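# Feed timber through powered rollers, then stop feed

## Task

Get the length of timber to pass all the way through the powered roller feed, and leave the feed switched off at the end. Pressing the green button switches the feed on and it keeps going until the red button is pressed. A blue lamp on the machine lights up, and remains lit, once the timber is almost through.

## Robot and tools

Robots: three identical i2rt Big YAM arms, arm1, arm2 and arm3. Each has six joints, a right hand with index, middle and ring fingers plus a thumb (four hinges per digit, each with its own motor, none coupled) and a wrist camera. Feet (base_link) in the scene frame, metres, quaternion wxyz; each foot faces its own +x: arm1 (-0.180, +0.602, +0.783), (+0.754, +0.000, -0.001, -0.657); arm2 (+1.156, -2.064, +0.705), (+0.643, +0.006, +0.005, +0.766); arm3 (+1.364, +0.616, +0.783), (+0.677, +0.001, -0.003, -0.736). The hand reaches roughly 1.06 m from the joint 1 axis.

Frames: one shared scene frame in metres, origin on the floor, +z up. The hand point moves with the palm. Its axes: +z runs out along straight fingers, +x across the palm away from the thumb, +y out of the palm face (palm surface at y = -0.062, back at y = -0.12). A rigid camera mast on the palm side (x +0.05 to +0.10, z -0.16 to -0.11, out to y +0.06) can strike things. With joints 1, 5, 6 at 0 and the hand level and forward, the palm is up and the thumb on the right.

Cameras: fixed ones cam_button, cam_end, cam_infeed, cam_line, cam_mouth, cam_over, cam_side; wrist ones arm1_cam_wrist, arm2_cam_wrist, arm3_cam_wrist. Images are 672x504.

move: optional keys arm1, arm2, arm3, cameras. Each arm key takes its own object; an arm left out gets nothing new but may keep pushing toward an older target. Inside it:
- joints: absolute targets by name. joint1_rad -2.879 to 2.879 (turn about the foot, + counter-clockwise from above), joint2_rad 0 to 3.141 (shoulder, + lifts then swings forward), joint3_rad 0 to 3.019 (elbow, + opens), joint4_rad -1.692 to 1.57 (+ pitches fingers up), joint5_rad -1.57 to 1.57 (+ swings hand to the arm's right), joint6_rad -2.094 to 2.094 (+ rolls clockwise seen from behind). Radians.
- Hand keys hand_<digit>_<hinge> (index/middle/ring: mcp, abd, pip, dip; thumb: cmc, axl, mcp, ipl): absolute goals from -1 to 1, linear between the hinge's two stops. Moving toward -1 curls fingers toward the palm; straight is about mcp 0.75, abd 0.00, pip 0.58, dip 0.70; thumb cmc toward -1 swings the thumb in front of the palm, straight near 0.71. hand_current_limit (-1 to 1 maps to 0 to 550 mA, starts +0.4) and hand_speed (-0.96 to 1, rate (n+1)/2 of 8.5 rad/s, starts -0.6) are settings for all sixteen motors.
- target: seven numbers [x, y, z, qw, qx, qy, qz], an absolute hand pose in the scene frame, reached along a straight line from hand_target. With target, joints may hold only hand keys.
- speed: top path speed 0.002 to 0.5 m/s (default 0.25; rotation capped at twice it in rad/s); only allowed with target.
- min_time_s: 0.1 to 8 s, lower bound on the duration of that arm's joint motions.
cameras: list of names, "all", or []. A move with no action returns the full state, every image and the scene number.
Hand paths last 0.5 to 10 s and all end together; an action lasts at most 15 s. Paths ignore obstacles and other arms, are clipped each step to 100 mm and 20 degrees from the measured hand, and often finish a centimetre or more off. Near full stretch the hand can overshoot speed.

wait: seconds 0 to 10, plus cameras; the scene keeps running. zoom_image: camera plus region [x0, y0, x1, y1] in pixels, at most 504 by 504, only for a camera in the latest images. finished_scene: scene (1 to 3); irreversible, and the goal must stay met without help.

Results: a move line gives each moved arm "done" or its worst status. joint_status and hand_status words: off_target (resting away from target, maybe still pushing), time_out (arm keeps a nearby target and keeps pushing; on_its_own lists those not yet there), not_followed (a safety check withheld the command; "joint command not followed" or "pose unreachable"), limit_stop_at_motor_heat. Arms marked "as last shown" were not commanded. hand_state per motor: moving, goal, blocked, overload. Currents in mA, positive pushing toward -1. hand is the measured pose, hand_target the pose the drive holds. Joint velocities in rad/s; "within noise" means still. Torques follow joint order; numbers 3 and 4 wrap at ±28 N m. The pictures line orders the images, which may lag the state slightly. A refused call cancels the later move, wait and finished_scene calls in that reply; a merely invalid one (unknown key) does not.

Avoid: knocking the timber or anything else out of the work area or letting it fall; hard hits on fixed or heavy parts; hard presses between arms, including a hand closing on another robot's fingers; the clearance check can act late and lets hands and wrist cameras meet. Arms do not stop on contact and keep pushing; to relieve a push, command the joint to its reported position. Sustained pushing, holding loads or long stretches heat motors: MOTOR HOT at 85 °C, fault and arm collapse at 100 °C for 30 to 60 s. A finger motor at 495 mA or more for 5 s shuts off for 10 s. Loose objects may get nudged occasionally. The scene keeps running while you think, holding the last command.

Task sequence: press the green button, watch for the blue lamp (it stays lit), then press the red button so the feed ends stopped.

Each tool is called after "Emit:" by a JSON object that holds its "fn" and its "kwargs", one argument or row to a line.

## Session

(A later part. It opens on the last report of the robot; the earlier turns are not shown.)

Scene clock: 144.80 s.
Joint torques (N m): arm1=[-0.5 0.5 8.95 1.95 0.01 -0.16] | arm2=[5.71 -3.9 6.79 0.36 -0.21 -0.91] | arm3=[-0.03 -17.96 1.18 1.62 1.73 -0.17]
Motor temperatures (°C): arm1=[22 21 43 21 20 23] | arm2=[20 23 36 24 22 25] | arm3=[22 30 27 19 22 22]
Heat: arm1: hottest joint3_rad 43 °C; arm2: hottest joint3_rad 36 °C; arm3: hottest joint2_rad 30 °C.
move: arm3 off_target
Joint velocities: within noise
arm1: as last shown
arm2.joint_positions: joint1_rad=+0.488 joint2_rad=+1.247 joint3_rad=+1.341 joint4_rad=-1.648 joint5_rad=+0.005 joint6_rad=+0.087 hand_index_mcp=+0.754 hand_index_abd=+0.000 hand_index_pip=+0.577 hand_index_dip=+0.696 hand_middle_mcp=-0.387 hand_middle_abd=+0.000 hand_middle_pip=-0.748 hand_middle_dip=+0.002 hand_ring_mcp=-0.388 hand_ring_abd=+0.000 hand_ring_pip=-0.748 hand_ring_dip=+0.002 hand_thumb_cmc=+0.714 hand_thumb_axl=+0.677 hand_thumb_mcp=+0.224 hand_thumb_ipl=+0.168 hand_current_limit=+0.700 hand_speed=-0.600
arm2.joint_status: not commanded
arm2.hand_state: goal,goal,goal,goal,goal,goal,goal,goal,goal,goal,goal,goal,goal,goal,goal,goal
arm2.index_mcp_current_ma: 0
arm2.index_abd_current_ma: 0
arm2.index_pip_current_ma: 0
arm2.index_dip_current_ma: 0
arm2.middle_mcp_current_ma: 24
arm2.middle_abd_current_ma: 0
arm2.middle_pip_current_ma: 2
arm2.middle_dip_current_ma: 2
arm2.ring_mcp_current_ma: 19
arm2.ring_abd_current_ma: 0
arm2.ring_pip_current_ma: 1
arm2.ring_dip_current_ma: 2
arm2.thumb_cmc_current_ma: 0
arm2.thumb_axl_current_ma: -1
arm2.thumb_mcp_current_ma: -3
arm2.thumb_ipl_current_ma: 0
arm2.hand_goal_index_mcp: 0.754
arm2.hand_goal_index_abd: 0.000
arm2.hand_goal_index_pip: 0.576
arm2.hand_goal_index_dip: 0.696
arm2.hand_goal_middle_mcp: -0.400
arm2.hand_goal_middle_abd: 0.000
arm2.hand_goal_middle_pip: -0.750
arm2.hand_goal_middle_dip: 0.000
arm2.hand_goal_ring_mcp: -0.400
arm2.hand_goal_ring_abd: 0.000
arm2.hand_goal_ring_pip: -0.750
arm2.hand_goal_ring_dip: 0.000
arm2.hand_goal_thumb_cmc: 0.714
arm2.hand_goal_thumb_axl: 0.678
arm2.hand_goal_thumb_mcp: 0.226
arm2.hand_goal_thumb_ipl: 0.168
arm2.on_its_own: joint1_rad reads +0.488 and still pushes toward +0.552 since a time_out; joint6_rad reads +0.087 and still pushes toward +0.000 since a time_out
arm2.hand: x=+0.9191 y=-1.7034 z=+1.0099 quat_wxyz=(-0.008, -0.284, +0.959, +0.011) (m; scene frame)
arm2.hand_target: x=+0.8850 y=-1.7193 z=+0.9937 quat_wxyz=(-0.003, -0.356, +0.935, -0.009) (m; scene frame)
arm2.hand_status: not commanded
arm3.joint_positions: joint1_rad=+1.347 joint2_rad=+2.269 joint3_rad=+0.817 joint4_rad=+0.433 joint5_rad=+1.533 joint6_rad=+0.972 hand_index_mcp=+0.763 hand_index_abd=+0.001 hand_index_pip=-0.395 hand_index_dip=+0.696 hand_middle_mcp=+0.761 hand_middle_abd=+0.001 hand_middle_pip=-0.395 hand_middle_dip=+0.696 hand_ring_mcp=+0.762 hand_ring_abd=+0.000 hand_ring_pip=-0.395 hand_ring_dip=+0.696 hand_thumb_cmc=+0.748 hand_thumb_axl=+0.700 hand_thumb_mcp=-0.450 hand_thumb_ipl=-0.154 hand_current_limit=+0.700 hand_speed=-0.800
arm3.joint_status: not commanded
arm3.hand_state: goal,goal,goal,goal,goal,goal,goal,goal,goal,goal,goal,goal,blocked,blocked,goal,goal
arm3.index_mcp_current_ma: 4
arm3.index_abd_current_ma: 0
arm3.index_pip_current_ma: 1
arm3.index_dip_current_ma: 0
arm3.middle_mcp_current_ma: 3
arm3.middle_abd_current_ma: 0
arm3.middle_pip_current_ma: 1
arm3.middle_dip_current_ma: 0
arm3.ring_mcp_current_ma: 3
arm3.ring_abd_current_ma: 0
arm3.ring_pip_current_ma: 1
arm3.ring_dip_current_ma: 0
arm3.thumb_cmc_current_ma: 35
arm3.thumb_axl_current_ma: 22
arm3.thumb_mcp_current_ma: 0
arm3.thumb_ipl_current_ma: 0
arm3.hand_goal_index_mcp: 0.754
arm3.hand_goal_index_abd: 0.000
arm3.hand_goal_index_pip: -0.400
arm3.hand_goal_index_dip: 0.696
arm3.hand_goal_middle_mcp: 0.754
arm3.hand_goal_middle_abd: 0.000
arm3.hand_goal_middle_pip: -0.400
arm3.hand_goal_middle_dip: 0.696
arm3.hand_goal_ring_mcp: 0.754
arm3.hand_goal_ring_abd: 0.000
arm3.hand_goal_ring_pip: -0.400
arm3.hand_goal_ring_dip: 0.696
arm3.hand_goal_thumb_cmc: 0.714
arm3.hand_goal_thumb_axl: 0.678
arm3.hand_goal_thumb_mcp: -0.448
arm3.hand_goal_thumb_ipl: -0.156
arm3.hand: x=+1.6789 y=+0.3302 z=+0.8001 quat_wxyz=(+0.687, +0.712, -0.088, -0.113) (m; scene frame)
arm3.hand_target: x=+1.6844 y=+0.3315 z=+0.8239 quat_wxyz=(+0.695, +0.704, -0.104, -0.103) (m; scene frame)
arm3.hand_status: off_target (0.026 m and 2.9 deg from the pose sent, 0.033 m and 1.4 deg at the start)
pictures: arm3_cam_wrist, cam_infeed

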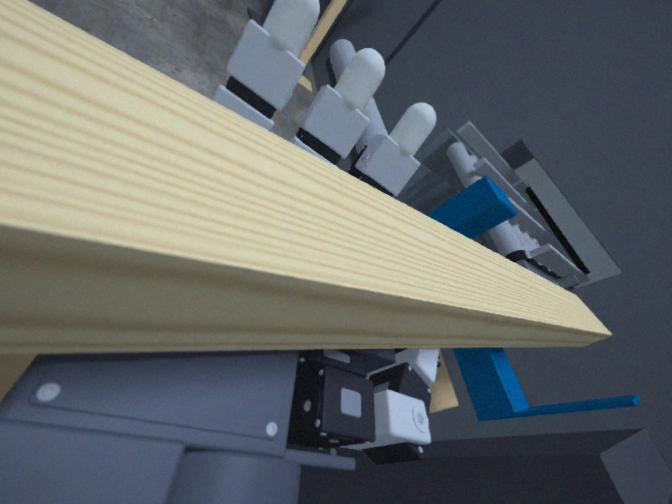

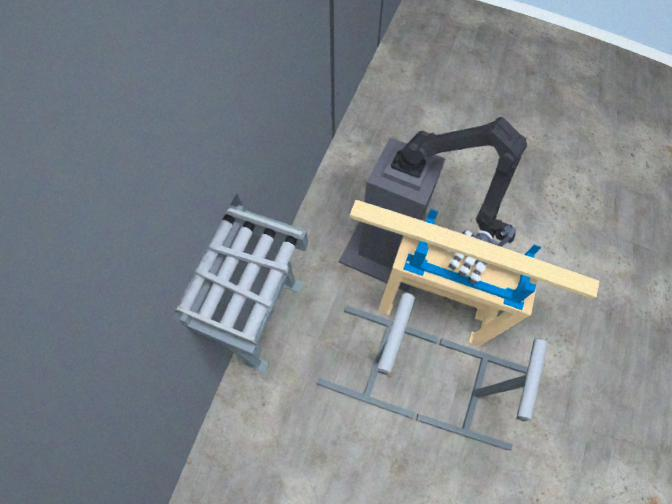

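Emit:
{"fn": "move", "kwargs": {
  "arm3": {"target": [1.685, 0.331, 0.87, 0.6998, 0.6998, -0.0985, -0.0985], "speed": 0.05},
  "cameras": ["arm3_cam_wrist", "cam_infeed", "cam_line"]
}}

Scene clock: 158.47 s.
Joint torques (N m): arm1=[-0.44 0.56 8.96 1.95 0.01 -0.16] | arm2=[6.42 -3.72 6.95 0.27 -0.24 -0.9] | arm3=[-0.21 -15.38 2.3 2.11 1.53 0.02]
Motor temperatures (°C): arm1=[22 21 43 21 20 23] | arm2=[20 23 37 24 22 25] | arm3=[22 32 27 19 26 22]
Heat: arm1: hottest joint3_rad 43 °C; arm2: hottest joint3_rad 37 °C; arm3: hottest joint2_rad 32 °C.
move: arm3 moving
Joint velocities: within noise
arm1, arm2: as last shown
arm2.on_its_own: joint1_rad reads +0.488 and still pushes toward +0.552 since a time_out; joint6_rad reads +0.087 and still pushes toward +0.000 since a time_out
arm3.joint_positions: joint1_rad=+1.347 joint2_rad=+2.140 joint3_rad=+0.745 joint4_rad=+0.642 joint5_rad=+1.529 joint6_rad=+0.694 hand_index_mcp=+0.763 hand_index_abd=+0.001 hand_index_pip=-0.395 hand_index_dip=+0.696 hand_middle_mcp=+0.761 hand_middle_abd=+0.001 hand_middle_pip=-0.395 hand_middle_dip=+0.696 hand_ring_mcp=+0.762 hand_ring_abd=+0.000 hand_ring_pip=-0.395 hand_ring_dip=+0.696 hand_thumb_cmc=+0.748 hand_thumb_axl=+0.700 hand_thumb_mcp=-0.450 hand_thumb_ipl=-0.154 hand_current_limit=+0.700 hand_speed=-0.800
arm3.joint_status: not commanded
arm3.hand_state: goal,goal,goal,goal,goal,goal,goal,goal,goal,goal,goal,goal,blocked,blocked,goal,goal
arm3.index_mcp_current_ma: 4
arm3.index_abd_current_ma: 0
arm3.index_pip_current_ma: 1
arm3.index_dip_current_ma: 0
arm3.middle_mcp_current_ma: 3
arm3.middle_abd_current_ma: 0
arm3.middle_pip_current_ma: 1
arm3.middle_dip_current_ma: 0
arm3.ring_mcp_current_ma: 3
arm3.ring_abd_current_ma: 0
arm3.ring_pip_current_ma: 1
arm3.ring_dip_current_ma: 0
arm3.thumb_cmc_current_ma: 35
arm3.thumb_axl_current_ma: 22
arm3.thumb_mcp_current_ma: 0
arm3.thumb_ipl_current_ma: 0
arm3.hand_goal_index_mcp: 0.754
arm3.hand_goal_index_abd: 0.000
arm3.hand_goal_index_pip: -0.400
arm3.hand_goal_index_dip: 0.696
arm3.hand_goal_middle_mcp: 0.754
arm3.hand_goal_middle_abd: 0.000
arm3.hand_goal_middle_pip: -0.400
arm3.hand_goal_middle_dip: 0.696
arm3.hand_goal_ring_mcp: 0.754
arm3.hand_goal_ring_abd: 0.000
arm3.hand_goal_ring_pip: -0.400
arm3.hand_goal_ring_dip: 0.696
arm3.hand_goal_thumb_cmc: 0.714
arm3.hand_goal_thumb_axl: 0.678
arm3.hand_goal_thumb_mcp: -0.448
arm3.hand_goal_thumb_ipl: -0.156
arm3.hand: x=+1.6838 y=+0.3290 z=+0.8527 quat_wxyz=(+0.688, +0.712, -0.080, -0.114) (m; scene frame)
arm3.hand_target: x=+1.6847 y=+0.3313 z=+0.8694 quat_wxyz=(+0.696, +0.704, -0.102, -0.101) (m; scene frame)
arm3.hand_status: moving (0.017 m and 3.4 deg from the pose sent, 0.070 m and 2.9 deg at the start)
pictures: arm3_cam_wrist, cam_infeed, cam_line

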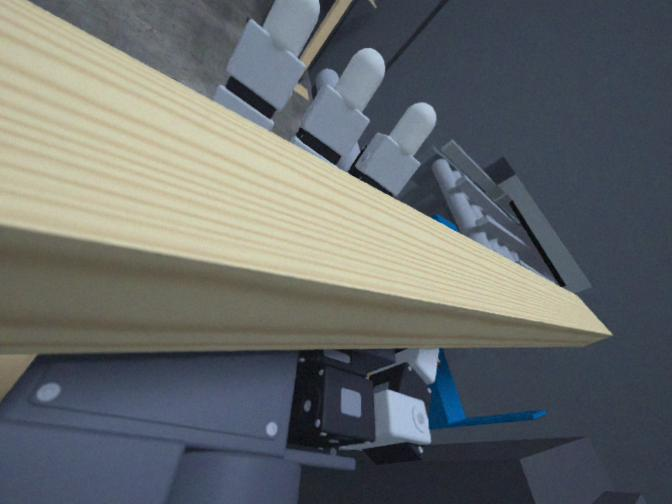

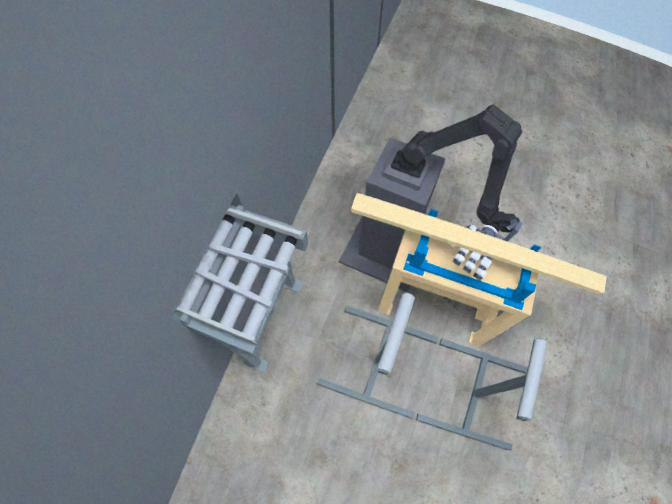

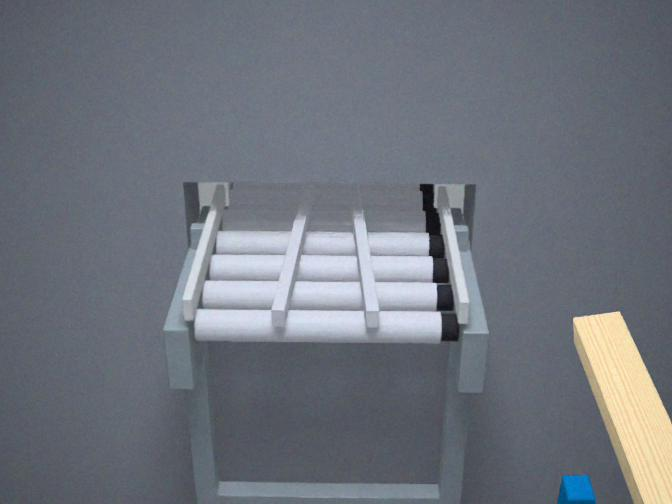

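Emit:
{"fn": "move", "kwargs": {
  "arm3": {"joints": {"hand_index_mcp": 0.1, "hand_middle_mcp": 0.1, "hand_ring_mcp": 0.1}},
  "cameras": []
}}

Emit:
{"fn": "move", "kwargs": {
  "arm3": {"joints": {"hand_index_mcp": -0.05, "hand_middle_mcp": -0.05, "hand_ring_mcp": -0.05, "hand_index_pip": -0.66, "hand_middle_pip": -0.75, "hand_ring_pip": -0.75}},
  "cameras": ["arm3_cam_wrist"]
}}

Scene clock: 173.30 s.
Joint torques (N m): arm1=[-0.44 0.5 8.96 1.95 0.01 -0.16] | arm2=[5.83 -3.66 7.05 0.32 -0.26 -0.92] | arm3=[-0.21 -15.56 2.07 2.21 1.37 0.14]
Motor temperatures (°C): arm1=[22 21 43 21 20 23] | arm2=[20 23 37 24 22 26] | arm3=[22 32 27 19 27 22]
Heat: arm1: hottest joint3_rad 43 °C; arm2: hottest joint3_rad 37 °C; arm3: hottest joint2_rad 32 °C.
move: arm3 done
Joint velocities: within noise
arm1, arm2: as last shown
arm2.on_its_own: joint1_rad reads +0.488 and still pushes toward +0.552 since a time_out; joint6_rad reads +0.087 and still pushes toward +0.000 since a time_out
arm3.joint_positions: joint1_rad=+1.347 joint2_rad=+2.140 joint3_rad=+0.745 joint4_rad=+0.651 joint5_rad=+1.533 joint6_rad=+0.677 hand_index_mcp=+0.115 hand_index_abd=+0.001 hand_index_pip=-0.398 hand_index_dip=+0.696 hand_middle_mcp=+0.112 hand_middle_abd=+0.001 hand_middle_pip=-0.398 hand_middle_dip=+0.696 hand_ring_mcp=+0.113 hand_ring_abd=+0.000 hand_ring_pip=-0.398 hand_ring_dip=+0.696 hand_thumb_cmc=+0.750 hand_thumb_axl=+0.695 hand_thumb_mcp=-0.449 hand_thumb_ipl=-0.154 hand_current_limit=+0.700 hand_speed=-0.800
arm3.joint_status: all done
arm3.hand_state: goal,goal,goal,goal,goal,goal,goal,goal,goal,goal,goal,goal,blocked,goal,goal,goal
arm3.index_mcp_current_ma: 9
arm3.index_abd_current_ma: 0
arm3.index_pip_current_ma: 0
arm3.index_dip_current_ma: 0
arm3.middle_mcp_current_ma: 6
arm3.middle_abd_current_ma: 0
arm3.middle_pip_current_ma: 0
arm3.middle_dip_current_ma: 0
arm3.ring_mcp_current_ma: 7
arm3.ring_abd_current_ma: 0
arm3.ring_pip_current_ma: 0
arm3.ring_dip_current_ma: 0
arm3.thumb_cmc_current_ma: 39
arm3.thumb_axl_current_ma: 15
arm3.thumb_mcp_current_ma: 0
arm3.thumb_ipl_current_ma: 0
arm3.hand_goal_index_mcp: 0.100
arm3.hand_goal_index_abd: 0.000
arm3.hand_goal_index_pip: -0.400
arm3.hand_goal_index_dip: 0.696
arm3.hand_goal_middle_mcp: 0.100
arm3.hand_goal_middle_abd: 0.000
arm3.hand_goal_middle_pip: -0.400
arm3.hand_goal_middle_dip: 0.696
arm3.hand_goal_ring_mcp: 0.100
arm3.hand_goal_ring_abd: 0.000
arm3.hand_goal_ring_pip: -0.400
arm3.hand_goal_ring_dip: 0.696
arm3.hand_goal_thumb_cmc: 0.714
arm3.hand_goal_thumb_axl: 0.678
arm3.hand_goal_thumb_mcp: -0.448
arm3.hand_goal_thumb_ipl: -0.156
arm3.hand: x=+1.6845 y=+0.3291 z=+0.8536 quat_wxyz=(+0.689, +0.711, -0.077, -0.118) (m; scene frame)
arm3.hand_target: x=+1.6848 y=+0.3313 z=+0.8694 quat_wxyz=(+0.696, +0.704, -0.102, -0.101) (m; scene frame)
arm3.hand_status: not commanded
pictures: none
No camera images: "cameras" was empty.

Scene clock: 174.27 s.
Joint torques (N m): arm1=[-0.44 0.56 8.96 1.95 0.01 -0.17] | arm2=[5.77 -3.96 6.97 0.43 -0.22 -0.95] | arm3=[-0.32 -15.09 2.1 2.15 1.34 0.09]
Motor temperatures (°C): arm1=[22 21 43 21 20 23] | arm2=[20 23 37 24 22 26] | arm3=[22 32 27 19 27 22]
Heat: arm1: hottest joint3_rad 43 °C; arm2: hottest joint3_rad 37 °C; arm3: hottest joint2_rad 32 °C.
move: arm3 done
Joint velocities: within noise
arm1, arm2: as last shown
arm2.on_its_own: joint1_rad reads +0.488 and still pushes toward +0.552 since a time_out; joint6_rad reads +0.087 and still pushes toward +0.000 since a time_out
arm3.joint_positions: joint1_rad=+1.347 joint2_rad=+2.140 joint3_rad=+0.745 joint4_rad=+0.651 joint5_rad=+1.532 joint6_rad=+0.676 hand_index_mcp=-0.037 hand_index_abd=+0.001 hand_index_pip=-0.659 hand_index_dip=+0.696 hand_middle_mcp=-0.042 hand_middle_abd=+0.001 hand_middle_pip=-0.749 hand_middle_dip=+0.696 hand_ring_mcp=-0.041 hand_ring_abd=+0.000 hand_ring_pip=-0.749 hand_ring_dip=+0.696 hand_thumb_cmc=+0.750 hand_thumb_axl=+0.695 hand_thumb_mcp=-0.448 hand_thumb_ipl=-0.154 hand_current_limit=+0.700 hand_speed=-0.800
arm3.joint_status: all done
arm3.hand_state: goal,goal,goal,goal,goal,goal,goal,goal,goal,goal,goal,goal,blocked,goal,goal,goal
arm3.index_mcp_current_ma: 8
arm3.index_abd_current_ma: 0
arm3.index_pip_current_ma: 0
arm3.index_dip_current_ma: 0
arm3.middle_mcp_current_ma: 3
arm3.middle_abd_current_ma: 0
arm3.middle_pip_current_ma: 0
arm3.middle_dip_current_ma: 0
arm3.ring_mcp_current_ma: 4
arm3.ring_abd_current_ma: 0
arm3.ring_pip_current_ma: 0
arm3.ring_dip_current_ma: 0
arm3.thumb_cmc_current_ma: 39
arm3.thumb_axl_current_ma: 16
arm3.thumb_mcp_current_ma: 0
arm3.thumb_ipl_current_ma: 0
arm3.hand_goal_index_mcp: -0.050
arm3.hand_goal_index_abd: 0.000
arm3.hand_goal_index_pip: -0.660
arm3.hand_goal_index_dip: 0.696
arm3.hand_goal_middle_mcp: -0.050
arm3.hand_goal_middle_abd: 0.000
arm3.hand_goal_middle_pip: -0.750
arm3.hand_goal_middle_dip: 0.696
arm3.hand_goal_ring_mcp: -0.050
arm3.hand_goal_ring_abd: 0.000
arm3.hand_goal_ring_pip: -0.750
arm3.hand_goal_ring_dip: 0.696
arm3.hand_goal_thumb_cmc: 0.714
arm3.hand_goal_thumb_axl: 0.678
arm3.hand_goal_thumb_mcp: -0.448
arm3.hand_goal_thumb_ipl: -0.156
arm3.hand: x=+1.6846 y=+0.3290 z=+0.8536 quat_wxyz=(+0.689, +0.711, -0.077, -0.118) (m; scene frame)
arm3.hand_target: x=+1.6848 y=+0.3313 z=+0.8694 quat_wxyz=(+0.696, +0.704, -0.102, -0.101) (m; scene frame)
arm3.hand_status: not commanded
pictures: arm3_cam_wrist

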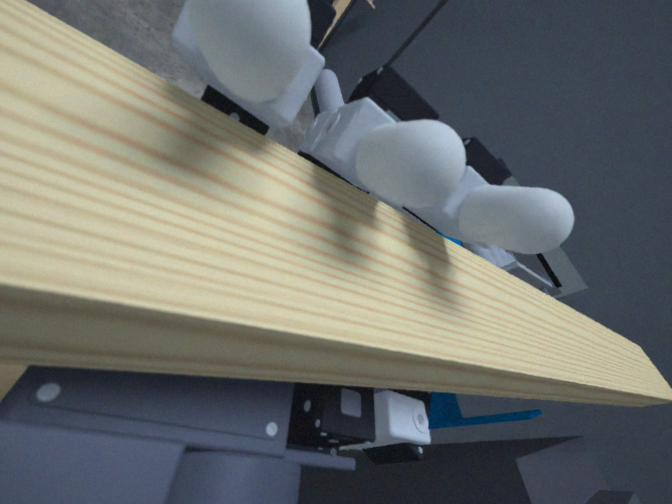

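Emit:
{"fn": "move", "kwargs": {
  "arm3": {"target": [1.685, 0.331, 0.965, 0.6998, 0.6998, -0.0958, -0.0958], "speed": 0.08},
  "cameras": ["arm3_cam_wrist", "cam_infeed"]
}}

Scene clock: 183.93 s.
Joint torques (N m): arm1=[-0.5 0.56 8.96 1.95 0.01 -0.17] | arm2=[6.18 -4.01 6.98 0.27 -0.21 -0.93] | arm3=[-0.32 -15.03 4.1 2.33 1.03 0.04]
Motor temperatures (°C): arm1=[22 21 43 21 20 23] | arm2=[20 23 37 24 22 26] | arm3=[22 33 26 19 26 22]
Heat: arm1: hottest joint3_rad 43 °C; arm2: hottest joint3_rad 37 °C; arm3: hottest joint2_rad 33 °C.
move: arm3 off_target
Joint velocities: within noise
arm1, arm2: as last shown
arm2.on_its_own: joint1_rad reads +0.488 and still pushes toward +0.552 since a time_out; joint6_rad reads +0.087 and still pushes toward +0.000 since a time_out
arm3.joint_positions: joint1_rad=+1.347 joint2_rad=+1.881 joint3_rad=+0.684 joint4_rad=+0.622 joint5_rad=+1.529 joint6_rad=+0.491 hand_index_mcp=-0.037 hand_index_abd=+0.001 hand_index_pip=-0.659 hand_index_dip=+0.696 hand_middle_mcp=-0.042 hand_middle_abd=+0.001 hand_middle_pip=-0.749 hand_middle_dip=+0.696 hand_ring_mcp=-0.042 hand_ring_abd=+0.000 hand_ring_pip=-0.749 hand_ring_dip=+0.696 hand_thumb_cmc=+0.750 hand_thumb_axl=+0.695 hand_thumb_mcp=-0.448 hand_thumb_ipl=-0.154 hand_current_limit=+0.700 hand_speed=-0.800
arm3.joint_status: not commanded
arm3.hand_state: goal,goal,goal,goal,goal,goal,goal,goal,goal,goal,goal,goal,blocked,goal,goal,goal
arm3.index_mcp_current_ma: 8
arm3.index_abd_current_ma: 0
arm3.index_pip_current_ma: 0
arm3.index_dip_current_ma: 0
arm3.middle_mcp_current_ma: 3
arm3.middle_abd_current_ma: 0
arm3.middle_pip_current_ma: 0
arm3.middle_dip_current_ma: 0
arm3.ring_mcp_current_ma: 4
arm3.ring_abd_current_ma: 0
arm3.ring_pip_current_ma: 0
arm3.ring_dip_current_ma: 0
arm3.thumb_cmc_current_ma: 39
arm3.thumb_axl_current_ma: 16
arm3.thumb_mcp_current_ma: 0
arm3.thumb_ipl_current_ma: 0
arm3.hand_goal_index_mcp: -0.050
arm3.hand_goal_index_abd: 0.000
arm3.hand_goal_index_pip: -0.660
arm3.hand_goal_index_dip: 0.696
arm3.hand_goal_middle_mcp: -0.050
arm3.hand_goal_middle_abd: 0.000
arm3.hand_goal_middle_pip: -0.750
arm3.hand_goal_middle_dip: 0.696
arm3.hand_goal_ring_mcp: -0.050
arm3.hand_goal_ring_abd: 0.000
arm3.hand_goal_ring_pip: -0.750
arm3.hand_goal_ring_dip: 0.696
arm3.hand_goal_thumb_cmc: 0.714
arm3.hand_goal_thumb_axl: 0.678
arm3.hand_goal_thumb_mcp: -0.448
arm3.hand_goal_thumb_ipl: -0.156
arm3.hand: x=+1.6859 y=+0.3290 z=+0.9423 quat_wxyz=(+0.689, +0.711, -0.069, -0.121) (m; scene frame)
arm3.hand_target: x=+1.6846 y=+0.3312 z=+0.9641 quat_wxyz=(+0.696, +0.704, -0.099, -0.097) (m; scene frame)
arm3.hand_status: off_target (0.023 m and 4.6 deg from the pose sent, 0.111 m and 3.8 deg at the start)
pictures: arm3_cam_wrist, cam_infeed

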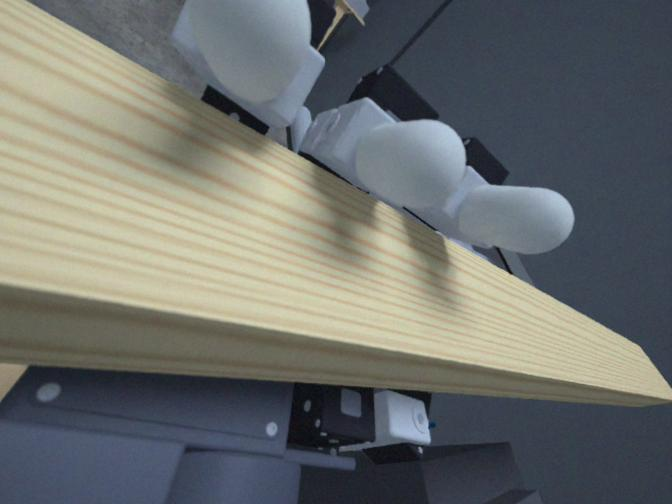

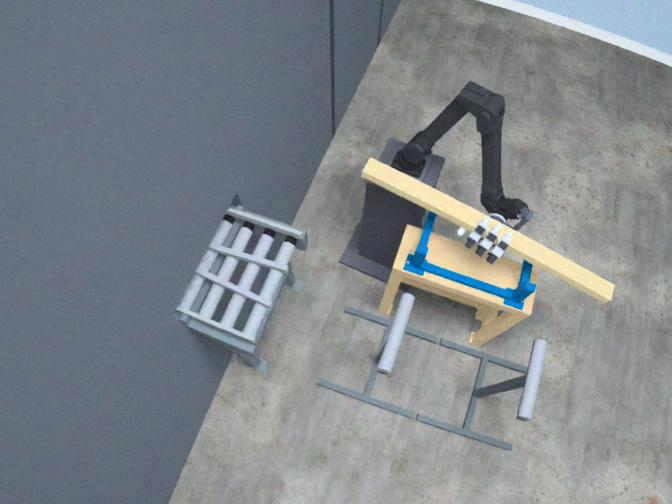

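Emit:
{"fn": "move", "kwargs": {
  "arm3": {"joints": {"joint1_rad": 1.377, "joint2_rad": 2.03, "joint3_rad": 1.018, "joint4_rad": 1.15, "joint5_rad": 1.54, "joint6_rad": -0.02}, "min_time_s": 6},
  "cameras": ["cam_infeed"]
}}

Scene clock: 217.83 s.
Joint torques (N m): arm1=[-0.44 0.56 8.96 1.96 0.01 -0.16] | arm2=[5.83 -3.9 6.86 0.44 -0.2 -0.93] | arm3=[0.44 -16.79 9.13 2.66 0.1 -0.02]
Motor temperatures (°C): arm1=[22 21 44 21 20 23] | arm2=[20 23 37 24 22 26] | arm3=[22 34 28 20 24 22]
Heat: arm1: hottest joint3_rad 44 °C; arm2: hottest joint3_rad 37 °C; arm3: hottest joint2_rad 34 °C.
move: arm3 done
Joint velocities: within noise
arm1, arm2: as last shown
arm2.on_its_own: joint1_rad reads +0.488 and still pushes toward +0.552 since a time_out; joint6_rad reads +0.087 and still pushes toward +0.000 since a time_out
arm3.joint_positions: joint1_rad=+1.368 joint2_rad=+2.055 joint3_rad=+0.949 joint4_rad=+1.114 joint5_rad=+1.537 joint6_rad=-0.008 hand_index_mcp=-0.037 hand_index_abd=+0.001 hand_index_pip=-0.659 hand_index_dip=+0.696 hand_middle_mcp=-0.042 hand_middle_abd=+0.001 hand_middle_pip=-0.749 hand_middle_dip=+0.696 hand_ring_mcp=-0.042 hand_ring_abd=+0.000 hand_ring_pip=-0.749 hand_ring_dip=+0.696 hand_thumb_cmc=+0.750 hand_thumb_axl=+0.695 hand_thumb_mcp=-0.448 hand_thumb_ipl=-0.154 hand_current_limit=+0.700 hand_speed=-0.800
arm3.joint_status: all done
arm3.hand_state: goal,goal,goal,goal,goal,goal,goal,goal,goal,goal,goal,goal,blocked,goal,goal,goal
arm3.index_mcp_current_ma: 8
arm3.index_abd_current_ma: 0
arm3.index_pip_current_ma: 0
arm3.index_dip_current_ma: 0
arm3.middle_mcp_current_ma: 3
arm3.middle_abd_current_ma: 0
arm3.middle_pip_current_ma: 0
arm3.middle_dip_current_ma: 0
arm3.ring_mcp_current_ma: 4
arm3.ring_abd_current_ma: 0
arm3.ring_pip_current_ma: 0
arm3.ring_dip_current_ma: 0
arm3.thumb_cmc_current_ma: 39
arm3.thumb_axl_current_ma: 16
arm3.thumb_mcp_current_ma: 0
arm3.thumb_ipl_current_ma: 0
arm3.hand_goal_index_mcp: -0.050
arm3.hand_goal_index_abd: 0.000
arm3.hand_goal_index_pip: -0.660
arm3.hand_goal_index_dip: 0.696
arm3.hand_goal_middle_mcp: -0.050
arm3.hand_goal_middle_abd: 0.000
arm3.hand_goal_middle_pip: -0.750
arm3.hand_goal_middle_dip: 0.696
arm3.hand_goal_ring_mcp: -0.050
arm3.hand_goal_ring_abd: 0.000
arm3.hand_goal_ring_pip: -0.750
arm3.hand_goal_ring_dip: 0.696
arm3.hand_goal_thumb_cmc: 0.714
arm3.hand_goal_thumb_axl: 0.678
arm3.hand_goal_thumb_mcp: -0.448
arm3.hand_goal_thumb_ipl: -0.156
arm3.hand: x=+1.7809 y=+0.3116 z=+0.9637 quat_wxyz=(+0.703, +0.700, -0.090, -0.087) (m; scene frame)
arm3.hand_target: x=+1.7955 y=+0.3121 z=+0.9945 quat_wxyz=(+0.708, +0.693, -0.130, -0.043) (m; scene frame)
arm3.hand_status: not commanded
pictures: cam_infeed

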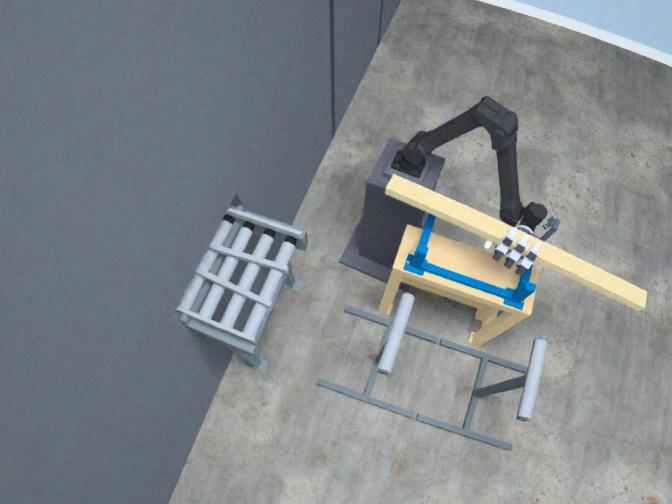

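Emit:
{"fn": "move", "kwargs": {
  "arm3": {"joints": {"joint1_rad": 0.72, "joint2_rad": 2.01, "joint3_rad": 1.03, "joint4_rad": 1.17, "joint5_rad": 0.80, "joint6_rad": -0.02}, "min_time_s": 6},
  "cameras": []
}}

Emit:
{"fn": "move", "kwargs": {
  "arm3": {"joints": {"joint1_rad": 0.13, "joint2_rad": 1.99, "joint3_rad": 1.03, "joint4_rad": 1.17, "joint5_rad": 0.20, "joint6_rad": -0.02}, "min_time_s": 6},
  "cameras": ["cam_line", "cam_infeed"]
}}

Scene clock: 236.20 s.
Joint torques (N m): arm1=[-0.44 0.56 8.96 1.95 0.01 -0.16] | arm2=[6.18 -4.37 7.05 0.34 -0.23 -0.93] | arm3=[-0.62 -19.02 10.59 4.11 -0.03 0.02]
Motor temperatures (°C): arm1=[22 21 44 21 20 23] | arm2=[20 23 37 24 22 26] | arm3=[22 36 31 20 23 22]
Heat: arm1: hottest joint3_rad 44 °C; arm2: hottest joint3_rad 37 °C; arm3: hottest joint2_rad 36 °C.
move: arm3 time_out
Joint velocities: within noise
arm1, arm2: as last shown
arm2.on_its_own: joint1_rad reads +0.488 and still pushes toward +0.552 since a time_out; joint6_rad reads +0.087 and still pushes toward +0.000 since a time_out
arm3.joint_positions: joint1_rad=+0.723 joint2_rad=+2.055 joint3_rad=+0.949 joint4_rad=+1.114 joint5_rad=+0.801 joint6_rad=-0.009 hand_index_mcp=-0.037 hand_index_abd=+0.001 hand_index_pip=-0.659 hand_index_dip=+0.696 hand_middle_mcp=-0.043 hand_middle_abd=+0.001 hand_middle_pip=-0.749 hand_middle_dip=+0.696 hand_ring_mcp=-0.042 hand_ring_abd=+0.000 hand_ring_pip=-0.749 hand_ring_dip=+0.696 hand_thumb_cmc=+0.750 hand_thumb_axl=+0.695 hand_thumb_mcp=-0.448 hand_thumb_ipl=-0.154 hand_current_limit=+0.700 hand_speed=-0.800
arm3.joint_status: joint4_rad time_out (moved +0.001 of +0.056); the others done
arm3.hand_state: goal,goal,goal,goal,goal,goal,goal,goal,goal,goal,goal,goal,blocked,goal,goal,goal
arm3.index_mcp_current_ma: 7
arm3.index_abd_current_ma: 0
arm3.index_pip_current_ma: 0
arm3.index_dip_current_ma: 0
arm3.middle_mcp_current_ma: 3
arm3.middle_abd_current_ma: 0
arm3.middle_pip_current_ma: 0
arm3.middle_dip_current_ma: 0
arm3.ring_mcp_current_ma: 3
arm3.ring_abd_current_ma: 0
arm3.ring_pip_current_ma: 0
arm3.ring_dip_current_ma: 0
arm3.thumb_cmc_current_ma: 39
arm3.thumb_axl_current_ma: 16
arm3.thumb_mcp_current_ma: 0
arm3.thumb_ipl_current_ma: 0
arm3.hand_goal_index_mcp: -0.050
arm3.hand_goal_index_abd: 0.000
arm3.hand_goal_index_pip: -0.660
arm3.hand_goal_index_dip: 0.696
arm3.hand_goal_middle_mcp: -0.050
arm3.hand_goal_middle_abd: 0.000
arm3.hand_goal_middle_pip: -0.750
arm3.hand_goal_middle_dip: 0.696
arm3.hand_goal_ring_mcp: -0.050
arm3.hand_goal_ring_abd: 0.000
arm3.hand_goal_ring_pip: -0.750
arm3.hand_goal_ring_dip: 0.696
arm3.hand_goal_thumb_cmc: 0.714
arm3.hand_goal_thumb_axl: 0.678
arm3.hand_goal_thumb_mcp: -0.448
arm3.hand_goal_thumb_ipl: -0.156
arm3.on_its_own: joint4_rad reads +1.114 and still pushes toward +1.170 since a time_out
arm3.hand: x=+1.6139 y=+0.0450 z=+0.9648 quat_wxyz=(+0.708, +0.702, -0.057, -0.056) (m; scene frame)
arm3.hand_target: x=+1.6182 y=+0.0369 z=+1.0310 quat_wxyz=(+0.753, +0.651, -0.097, -0.019) (m; scene frame)
arm3.hand_status: not commanded
pictures: none
No camera images: "cameras" was empty.

not run: a stop came earlier in this reply.

Emit:
{"fn": "move", "kwargs": {
  "arm3": {"joints": {"joint1_rad": 0.13, "joint2_rad": 1.99, "joint3_rad": 1.03, "joint4_rad": 1.16, "joint5_rad": 0.20, "joint6_rad": -0.02}, "min_time_s": 6},
  "cameras": ["cam_line", "cam_infeed"]
}}

Scene clock: 249.87 s.
Joint torques (N m): arm1=[-0.44 0.56 8.96 1.96 0.01 -0.17] | arm2=[6.07 -4.07 6.95 0.25 -0.21 -0.93] | arm3=[0.03 -21.13 10.86 4.07 -0.06 0.01]
Motor temperatures (°C): arm1=[22 21 44 21 20 23] | arm2=[20 23 37 24 22 26] | arm3=[22 37 33 20 22 22]
Heat: arm1: hottest joint3_rad 44 °C; arm2: hottest joint3_rad 37 °C; arm3: hottest joint2_rad 37 °C.
move: arm3 done
Joint velocities: within noise
arm1.joint_positions: joint1_rad=+0.378 joint2_rad=+0.632 joint3_rad=+1.379 joint4_rad=-1.429 joint5_rad=-0.024 joint6_rad=+1.186 hand_index_mcp=+0.753 hand_index_abd=+0.000 hand_index_pip=+0.577 hand_index_dip=+0.696 hand_middle_mcp=+0.753 hand_middle_abd=+0.000 hand_middle_pip=+0.577 hand_middle_dip=+0.696 hand_ring_mcp=+0.753 hand_ring_abd=+0.000 hand_ring_pip=+0.577 hand_ring_dip=+0.696 hand_thumb_cmc=+0.714 hand_thumb_axl=+0.677 hand_thumb_mcp=+0.225 hand_thumb_ipl=+0.168 hand_current_limit=+0.400 hand_speed=-0.600
arm1.joint_status: not commanded
arm1.hand_state: goal,goal,goal,goal,goal,goal,goal,goal,goal,goal,goal,goal,goal,goal,goal,goal
arm1.index_mcp_current_ma: -4
arm1.index_abd_current_ma: 0
arm1.index_pip_current_ma: 4
arm1.index_dip_current_ma: 0
arm1.middle_mcp_current_ma: -4
arm1.middle_abd_current_ma: 0
arm1.middle_pip_current_ma: 4
arm1.middle_dip_current_ma: 0
arm1.ring_mcp_current_ma: -4
arm1.ring_abd_current_ma: 0
arm1.ring_pip_current_ma: 4
arm1.ring_dip_current_ma: 0
arm1.thumb_cmc_current_ma: 1
arm1.thumb_axl_current_ma: -4
arm1.thumb_mcp_current_ma: -5
arm1.thumb_ipl_current_ma: -2
arm1.hand_goal_index_mcp: 0.754
arm1.hand_goal_index_abd: 0.000
arm1.hand_goal_index_pip: 0.576
arm1.hand_goal_index_dip: 0.696
arm1.hand_goal_middle_mcp: 0.754
arm1.hand_goal_middle_abd: 0.000
arm1.hand_goal_middle_pip: 0.576
arm1.hand_goal_middle_dip: 0.696
arm1.hand_goal_ring_mcp: 0.754
arm1.hand_goal_ring_abd: 0.000
arm1.hand_goal_ring_pip: 0.576
arm1.hand_goal_ring_dip: 0.696
arm1.hand_goal_thumb_cmc: 0.714
arm1.hand_goal_thumb_axl: 0.678
arm1.hand_goal_thumb_mcp: 0.226
arm1.hand_goal_thumb_ipl: 0.168
arm1.hand: x=-0.1375 y=+0.3547 z=+1.3033 quat_wxyz=(+0.275, +0.854, -0.293, +0.331) (m; scene frame)
arm1.hand_target: x=-0.1385 y=+0.3565 z=+1.3133 quat_wxyz=(+0.282, +0.849, -0.291, +0.339) (m; scene frame)
arm1.hand_status: not commanded
arm2: as last shown
arm2.on_its_own: joint1_rad reads +0.488 and still pushes toward +0.552 since a time_out; joint6_rad reads +0.087 and still pushes toward +0.000 since a time_out
arm3.joint_positions: joint1_rad=+0.134 joint2_rad=+2.055 joint3_rad=+0.949 joint4_rad=+1.114 joint5_rad=+0.202 joint6_rad=-0.010 hand_index_mcp=-0.037 hand_index_abd=+0.001 hand_index_pip=-0.659 hand_index_dip=+0.696 hand_middle_mcp=-0.043 hand_middle_abd=+0.001 hand_middle_pip=-0.749 hand_middle_dip=+0.696 hand_ring_mcp=-0.042 hand_ring_abd=+0.000 hand_ring_pip=-0.749 hand_ring_dip=+0.696 hand_thumb_cmc=+0.750 hand_thumb_axl=+0.695 hand_thumb_mcp=-0.448 hand_thumb_ipl=-0.154 hand_current_limit=+0.700 hand_speed=-0.800
arm3.joint_status: all done
arm3.hand_state: goal,goal,goal,goal,goal,goal,goal,goal,goal,goal,goal,goal,blocked,goal,goal,goal
arm3.index_mcp_current_ma: 7
arm3.index_abd_current_ma: 0
arm3.index_pip_current_ma: 0
arm3.index_dip_current_ma: 0
arm3.middle_mcp_current_ma: 3
arm3.middle_abd_current_ma: 0
arm3.middle_pip_current_ma: 0
arm3.middle_dip_current_ma: 0
arm3.ring_mcp_current_ma: 3
arm3.ring_abd_current_ma: 0
arm3.ring_pip_current_ma: 0
arm3.ring_dip_current_ma: 0
arm3.thumb_cmc_current_ma: 39
arm3.thumb_axl_current_ma: 16
arm3.thumb_mcp_current_ma: 0
arm3.thumb_ipl_current_ma: 0
arm3.hand_goal_index_mcp: -0.050
arm3.hand_goal_index_abd: 0.000
arm3.hand_goal_index_pip: -0.660
arm3.hand_goal_index_dip: 0.696
arm3.hand_goal_middle_mcp: -0.050
arm3.hand_goal_middle_abd: 0.000
arm3.hand_goal_middle_pip: -0.750
arm3.hand_goal_middle_dip: 0.696
arm3.hand_goal_ring_mcp: -0.050
arm3.hand_goal_ring_abd: 0.000
arm3.hand_goal_ring_pip: -0.750
arm3.hand_goal_ring_dip: 0.696
arm3.hand_goal_thumb_cmc: 0.714
arm3.hand_goal_thumb_axl: 0.678
arm3.hand_goal_thumb_mcp: -0.448
arm3.hand_goal_thumb_ipl: -0.156
arm3.hand: x=+1.3410 y=-0.0543 z=+0.9642 quat_wxyz=(+0.709, +0.701, -0.052, -0.054) (m; scene frame)
arm3.hand_target: x=+1.3390 y=-0.0608 z=+1.0521 quat_wxyz=(+0.772, +0.631, -0.058, -0.051) (m; scene frame)
arm3.hand_status: not commanded
pictures: cam_infeed, cam_line

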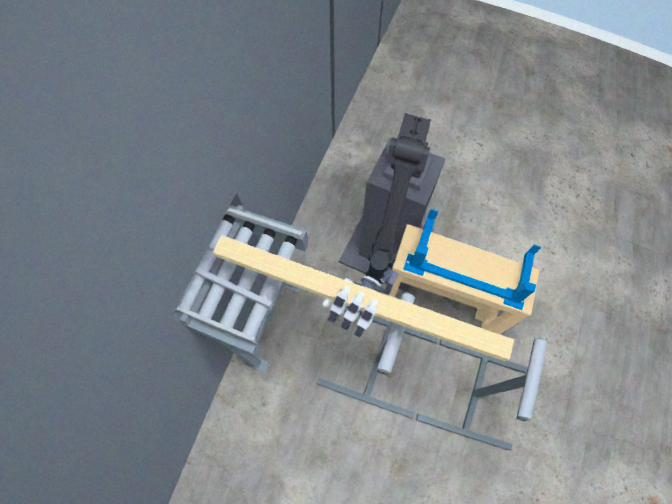

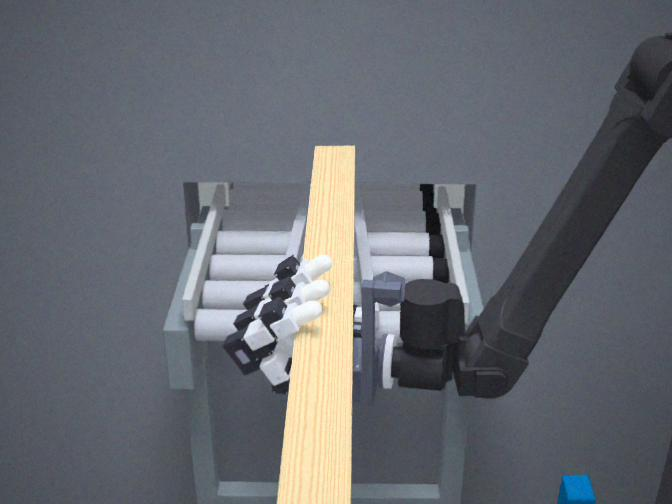

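Emit:
{"fn": "move", "kwargs": {
  "arm3": {"joints": {"joint1_rad": 0.11, "joint2_rad": 2.30, "joint3_rad": 1.14, "joint4_rad": 1.37, "joint5_rad": 0.18, "joint6_rad": -0.02}, "min_time_s": 4},
  "cameras": []
}}

Emit:
{"fn": "move", "kwargs": {
  "arm3": {"joints": {"joint1_rad": 0.11, "joint2_rad": 2.438, "joint3_rad": 1.18, "joint4_rad": 1.47, "joint5_rad": 0.18, "joint6_rad": -0.02}, "min_time_s": 3},
  "cameras": ["cam_line", "cam_infeed"]
}}

Scene clock: 273.63 s.
Joint torques (N m): arm1=[-0.5 0.56 8.96 1.96 0.01 -0.16] | arm2=[6.12 -3.66 6.94 0.43 -0.22 -0.92] | arm3=[-0.97 -20.42 9.32 5.11 -0.07 0.01]
Motor temperatures (°C): arm1=[22 21 44 21 20 23] | arm2=[20 23 37 24 22 27] | arm3=[22 39 36 21 22 22]
Heat: arm1: hottest joint3_rad 44 °C; arm2: hottest joint3_rad 37 °C; arm3: hottest joint2_rad 39 °C.
move: arm3 time_out
Joint velocities: within noise
arm1: as last shown
arm2.joint_positions: joint1_rad=+0.488 joint2_rad=+1.247 joint3_rad=+1.341 joint4_rad=-1.648 joint5_rad=+0.005 joint6_rad=+0.087 hand_index_mcp=+0.754 hand_index_abd=+0.000 hand_index_pip=+0.577 hand_index_dip=+0.696 hand_middle_mcp=-0.387 hand_middle_abd=+0.000 hand_middle_pip=-0.748 hand_middle_dip=+0.002 hand_ring_mcp=-0.388 hand_ring_abd=+0.000 hand_ring_pip=-0.748 hand_ring_dip=+0.002 hand_thumb_cmc=+0.714 hand_thumb_axl=+0.677 hand_thumb_mcp=+0.224 hand_thumb_ipl=+0.168 hand_current_limit=+0.700 hand_speed=-0.600
arm2.joint_status: not commanded
arm2.hand_state: goal,goal,goal,goal,goal,goal,goal,goal,goal,goal,goal,goal,goal,goal,goal,goal
arm2.index_mcp_current_ma: 0
arm2.index_abd_current_ma: 0
arm2.index_pip_current_ma: 0
arm2.index_dip_current_ma: 0
arm2.middle_mcp_current_ma: 24
arm2.middle_abd_current_ma: 0
arm2.middle_pip_current_ma: 2
arm2.middle_dip_current_ma: 2
arm2.ring_mcp_current_ma: 19
arm2.ring_abd_current_ma: 0
arm2.ring_pip_current_ma: 1
arm2.ring_dip_current_ma: 2
arm2.thumb_cmc_current_ma: 0
arm2.thumb_axl_current_ma: -1
arm2.thumb_mcp_current_ma: -3
arm2.thumb_ipl_current_ma: 0
arm2.hand_goal_index_mcp: 0.754
arm2.hand_goal_index_abd: 0.000
arm2.hand_goal_index_pip: 0.576
arm2.hand_goal_index_dip: 0.696
arm2.hand_goal_middle_mcp: -0.400
arm2.hand_goal_middle_abd: 0.000
arm2.hand_goal_middle_pip: -0.750
arm2.hand_goal_middle_dip: 0.000
arm2.hand_goal_ring_mcp: -0.400
arm2.hand_goal_ring_abd: 0.000
arm2.hand_goal_ring_pip: -0.750
arm2.hand_goal_ring_dip: 0.000
arm2.hand_goal_thumb_cmc: 0.714
arm2.hand_goal_thumb_axl: 0.678
arm2.hand_goal_thumb_mcp: 0.226
arm2.hand_goal_thumb_ipl: 0.168
arm2.on_its_own: joint1_rad reads +0.488 and still pushes toward +0.552 since a time_out; joint6_rad reads +0.087 and still pushes toward +0.000 since a time_out
arm2.hand: x=+0.9191 y=-1.7034 z=+1.0099 quat_wxyz=(-0.008, -0.284, +0.959, +0.011) (m; scene frame)
arm2.hand_target: x=+0.8850 y=-1.7193 z=+0.9937 quat_wxyz=(-0.003, -0.356, +0.935, -0.009) (m; scene frame)
arm2.hand_status: not commanded
arm3.joint_positions: joint1_rad=+0.119 joint2_rad=+2.339 joint3_rad=+1.063 joint4_rad=+1.298 joint5_rad=+0.182 joint6_rad=-0.010 hand_index_mcp=-0.037 hand_index_abd=+0.001 hand_index_pip=-0.659 hand_index_dip=+0.696 hand_middle_mcp=-0.043 hand_middle_abd=+0.001 hand_middle_pip=-0.749 hand_middle_dip=+0.696 hand_ring_mcp=-0.042 hand_ring_abd=+0.000 hand_ring_pip=-0.749 hand_ring_dip=+0.696 hand_thumb_cmc=+0.750 hand_thumb_axl=+0.695 hand_thumb_mcp=-0.448 hand_thumb_ipl=-0.154 hand_current_limit=+0.700 hand_speed=-0.800
arm3.joint_status: joint4_rad time_out (moved +0.184 of +0.256); the others done
arm3.hand_state: goal,goal,goal,goal,goal,goal,goal,goal,goal,goal,goal,goal,blocked,goal,goal,goal
arm3.index_mcp_current_ma: 7
arm3.index_abd_current_ma: 0
arm3.index_pip_current_ma: 0
arm3.index_dip_current_ma: 0
arm3.middle_mcp_current_ma: 3
arm3.middle_abd_current_ma: 0
arm3.middle_pip_current_ma: 0
arm3.middle_dip_current_ma: 0
arm3.ring_mcp_current_ma: 3
arm3.ring_abd_current_ma: 0
arm3.ring_pip_current_ma: 0
arm3.ring_dip_current_ma: 0
arm3.thumb_cmc_current_ma: 39
arm3.thumb_axl_current_ma: 16
arm3.thumb_mcp_current_ma: 0
arm3.thumb_ipl_current_ma: 0
arm3.hand_goal_index_mcp: -0.050
arm3.hand_goal_index_abd: 0.000
arm3.hand_goal_index_pip: -0.660
arm3.hand_goal_index_dip: 0.696
arm3.hand_goal_middle_mcp: -0.050
arm3.hand_goal_middle_abd: 0.000
arm3.hand_goal_middle_pip: -0.750
arm3.hand_goal_middle_dip: 0.696
arm3.hand_goal_ring_mcp: -0.050
arm3.hand_goal_ring_abd: 0.000
arm3.hand_goal_ring_pip: -0.750
arm3.hand_goal_ring_dip: 0.696
arm3.hand_goal_thumb_cmc: 0.714
arm3.hand_goal_thumb_axl: 0.678
arm3.hand_goal_thumb_mcp: -0.448
arm3.hand_goal_thumb_ipl: -0.156
arm3.on_its_own: joint4_rad reads +1.298 and still pushes toward +1.370 since a time_out
arm3.hand: x=+1.3349 y=-0.0694 z=+0.8657 quat_wxyz=(+0.714, +0.696, -0.051, -0.052) (m; scene frame)
arm3.hand_target: x=+1.3300 y=-0.0805 z=+0.9361 quat_wxyz=(+0.775, +0.627, -0.057, -0.052) (m; scene frame)
arm3.hand_status: not commanded
pictures: none
No camera images: "cameras" was empty.

not run: a stop came earlier in this reply.

Emit:
{"fn": "move", "kwargs": {
  "arm3": {"joints": {"joint1_rad": 0.10, "joint2_rad": 2.438, "joint3_rad": 1.18, "joint4_rad": 1.49, "joint5_rad": 0.18, "joint6_rad": -0.02}, "min_time_s": 3},
  "cameras": ["cam_line", "cam_infeed"]
}}

Emit:
{"fn": "zoom_image", "kwargs": {
  "camera": "cam_line",
  "region": [170, 160, 490, 400]
}}

Scene clock: 285.97 s.
Joint torques (N m): arm1=[-0.44 0.5 8.96 1.95 0.01 -0.17] | arm2=[5.95 -3.9 6.91 0.38 -0.23 -0.93] | arm3=[-0.97 -20.54 7.97 5.03 -0.1 0.03]
Motor temperatures (°C): arm1=[22 21 44 21 20 23] | arm2=[20 23 37 24 22 27] | arm3=[22 39 37 21 21 22]
Heat: arm1: hottest joint3_rad 44 °C; arm2: hottest joint3_rad 37 °C; arm3: hottest joint2_rad 39 °C.
move: arm3 time_out
Joint velocities: within noise
arm1, arm2: as last shown
arm2.on_its_own: joint1_rad reads +0.488 and still pushes toward +0.552 since a time_out; joint6_rad reads +0.087 and still pushes toward +0.000 since a time_out
arm3.joint_positions: joint1_rad=+0.109 joint2_rad=+2.475 joint3_rad=+1.113 joint4_rad=+1.419 joint5_rad=+0.182 joint6_rad=-0.010 hand_index_mcp=-0.037 hand_index_abd=+0.001 hand_index_pip=-0.659 hand_index_dip=+0.696 hand_middle_mcp=-0.043 hand_middle_abd=+0.001 hand_middle_pip=-0.749 hand_middle_dip=+0.696 hand_ring_mcp=-0.042 hand_ring_abd=+0.000 hand_ring_pip=-0.749 hand_ring_dip=+0.696 hand_thumb_cmc=+0.750 hand_thumb_axl=+0.695 hand_thumb_mcp=-0.448 hand_thumb_ipl=-0.154 hand_current_limit=+0.700 hand_speed=-0.800
arm3.joint_status: joint4_rad time_out (moved +0.121 of +0.192); the others done
arm3.hand_state: goal,goal,goal,goal,goal,goal,goal,goal,goal,goal,goal,goal,blocked,goal,goal,goal
arm3.index_mcp_current_ma: 7
arm3.index_abd_current_ma: 0
arm3.index_pip_current_ma: 0
arm3.index_dip_current_ma: 0
arm3.middle_mcp_current_ma: 3
arm3.middle_abd_current_ma: 0
arm3.middle_pip_current_ma: 0
arm3.middle_dip_current_ma: 0
arm3.ring_mcp_current_ma: 3
arm3.ring_abd_current_ma: 0
arm3.ring_pip_current_ma: 0
arm3.ring_dip_current_ma: 0
arm3.thumb_cmc_current_ma: 39
arm3.thumb_axl_current_ma: 16
arm3.thumb_mcp_current_ma: 0
arm3.thumb_ipl_current_ma: 0
arm3.hand_goal_index_mcp: -0.050
arm3.hand_goal_index_abd: 0.000
arm3.hand_goal_index_pip: -0.660
arm3.hand_goal_index_dip: 0.696
arm3.hand_goal_middle_mcp: -0.050
arm3.hand_goal_middle_abd: 0.000
arm3.hand_goal_middle_pip: -0.750
arm3.hand_goal_middle_dip: 0.696
arm3.hand_goal_ring_mcp: -0.050
arm3.hand_goal_ring_abd: 0.000
arm3.hand_goal_ring_pip: -0.750
arm3.hand_goal_ring_dip: 0.696
arm3.hand_goal_thumb_cmc: 0.714
arm3.hand_goal_thumb_axl: 0.678
arm3.hand_goal_thumb_mcp: -0.448
arm3.hand_goal_thumb_ipl: -0.156
arm3.on_its_own: joint4_rad reads +1.419 and still pushes toward +1.490 since a time_out
arm3.hand: x=+1.3281 y=-0.0617 z=+0.8213 quat_wxyz=(+0.726, +0.684, -0.056, -0.054) (m; scene frame)
arm3.hand_target: x=+1.3232 y=-0.0720 z=+0.8837 quat_wxyz=(+0.782, +0.618, -0.061, -0.055) (m; scene frame)
arm3.hand_status: not commanded
pictures: cam_infeed, cam_line

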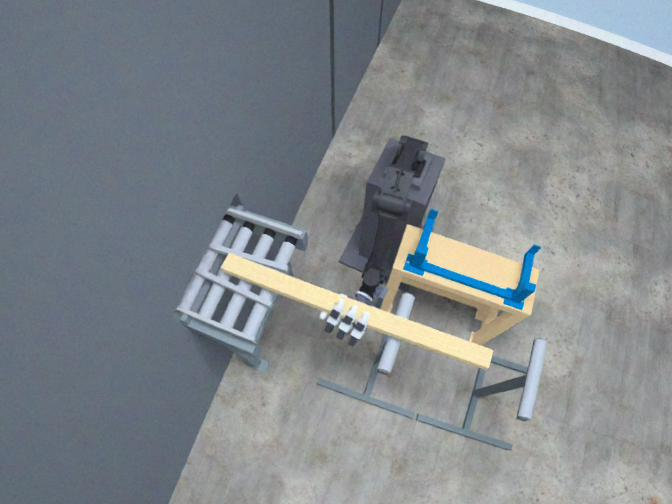

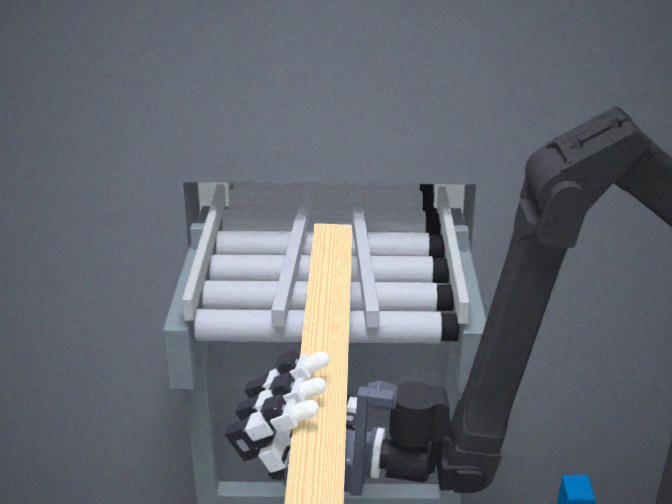

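Scaled by 1.575 from the camera's 672x504 image, which has a finer 960x720 frame.

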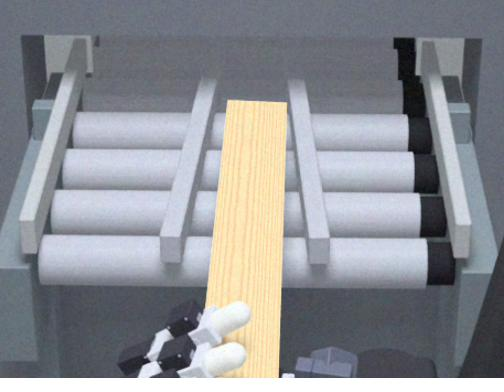

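Emit:
{"fn": "move", "kwargs": {
  "arm3": {"joints": {"joint1_rad": 0.10, "joint2_rad": 2.483, "joint3_rad": 1.21, "joint4_rad": 1.465, "joint5_rad": 0.18, "joint6_rad": -0.02}, "min_time_s": 2},
  "cameras": ["cam_line", "cam_infeed"]
}}

Emit:
{"fn": "zoom_image", "kwargs": {
  "camera": "cam_line",
  "region": [170, 160, 490, 400]
}}

Scene clock: 317.17 s.
Joint torques (N m): arm1=[-0.44 0.56 8.98 1.95 0.01 -0.17] | arm2=[5.83 -4.01 6.94 0.28 -0.22 -0.98] | arm3=[-0.91 -20.6 7.68 4.03 -0.08 0]
Motor temperatures (°C): arm1=[22 21 45 21 20 23] | arm2=[20 23 37 24 22 27] | arm3=[22 41 35 21 21 22]
Heat: arm1: hottest joint3_rad 45 °C; arm2: hottest joint3_rad 37 °C; arm3: hottest joint2_rad 41 °C.
move: arm3 done
Joint velocities: within noise
arm1, arm2: as last shown
arm2.on_its_own: joint1_rad reads +0.488 and still pushes toward +0.552 since a time_out; joint6_rad reads +0.087 and still pushes toward +0.000 since a time_out
arm3.joint_positions: joint1_rad=+0.109 joint2_rad=+2.519 joint3_rad=+1.144 joint4_rad=+1.419 joint5_rad=+0.182 joint6_rad=-0.010 hand_index_mcp=-0.038 hand_index_abd=+0.001 hand_index_pip=-0.659 hand_index_dip=+0.696 hand_middle_mcp=-0.043 hand_middle_abd=+0.001 hand_middle_pip=-0.749 hand_middle_dip=+0.696 hand_ring_mcp=-0.042 hand_ring_abd=+0.000 hand_ring_pip=-0.749 hand_ring_dip=+0.696 hand_thumb_cmc=+0.750 hand_thumb_axl=+0.695 hand_thumb_mcp=-0.448 hand_thumb_ipl=-0.154 hand_current_limit=+0.700 hand_speed=-0.800
arm3.joint_status: all done
arm3.hand_state: goal,goal,goal,goal,goal,goal,goal,goal,goal,goal,goal,goal,blocked,goal,goal,goal
arm3.index_mcp_current_ma: 7
arm3.index_abd_current_ma: 0
arm3.index_pip_current_ma: 0
arm3.index_dip_current_ma: 0
arm3.middle_mcp_current_ma: 3
arm3.middle_abd_current_ma: 0
arm3.middle_pip_current_ma: 0
arm3.middle_dip_current_ma: 0
arm3.ring_mcp_current_ma: 3
arm3.ring_abd_current_ma: 0
arm3.ring_pip_current_ma: 0
arm3.ring_dip_current_ma: 0
arm3.thumb_cmc_current_ma: 39
arm3.thumb_axl_current_ma: 16
arm3.thumb_mcp_current_ma: 0
arm3.thumb_ipl_current_ma: 0
arm3.hand_goal_index_mcp: -0.050
arm3.hand_goal_index_abd: 0.000
arm3.hand_goal_index_pip: -0.660
arm3.hand_goal_index_dip: 0.696
arm3.hand_goal_middle_mcp: -0.050
arm3.hand_goal_middle_abd: 0.000
arm3.hand_goal_middle_pip: -0.750
arm3.hand_goal_middle_dip: 0.696
arm3.hand_goal_ring_mcp: -0.050
arm3.hand_goal_ring_abd: 0.000
arm3.hand_goal_ring_pip: -0.750
arm3.hand_goal_ring_dip: 0.696
arm3.hand_goal_thumb_cmc: 0.714
arm3.hand_goal_thumb_axl: 0.678
arm3.hand_goal_thumb_mcp: -0.448
arm3.hand_goal_thumb_ipl: -0.156
arm3.hand: x=+1.3283 y=-0.0660 z=+0.8022 quat_wxyz=(+0.721, +0.688, -0.055, -0.055) (m; scene frame)
arm3.hand_target: x=+1.3235 y=-0.0804 z=+0.8581 quat_wxyz=(+0.769, +0.633, -0.060, -0.056) (m; scene frame)
arm3.hand_status: not commanded
pictures: cam_infeed, cam_line

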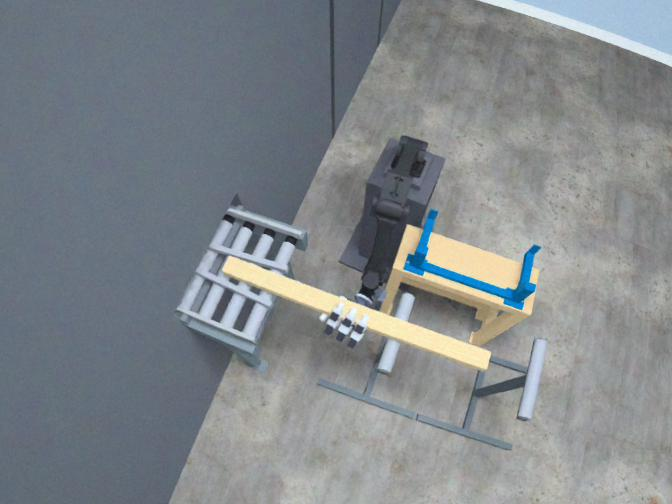

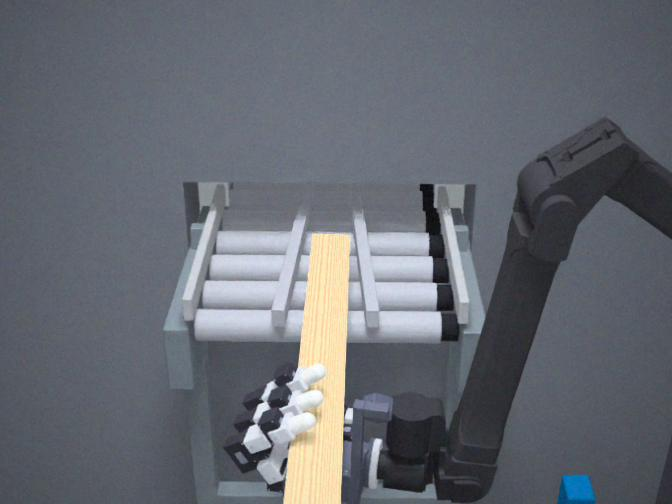

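Scaled by 1.575 from the camera's 672x504 image, which has a finer 960x720 frame.

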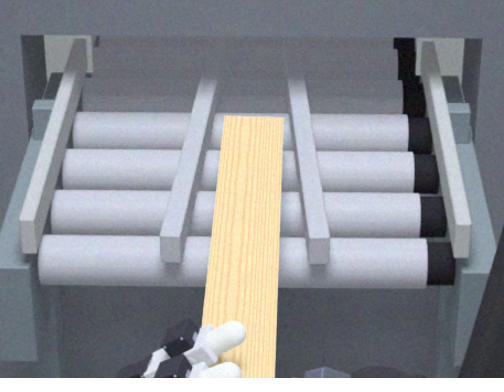

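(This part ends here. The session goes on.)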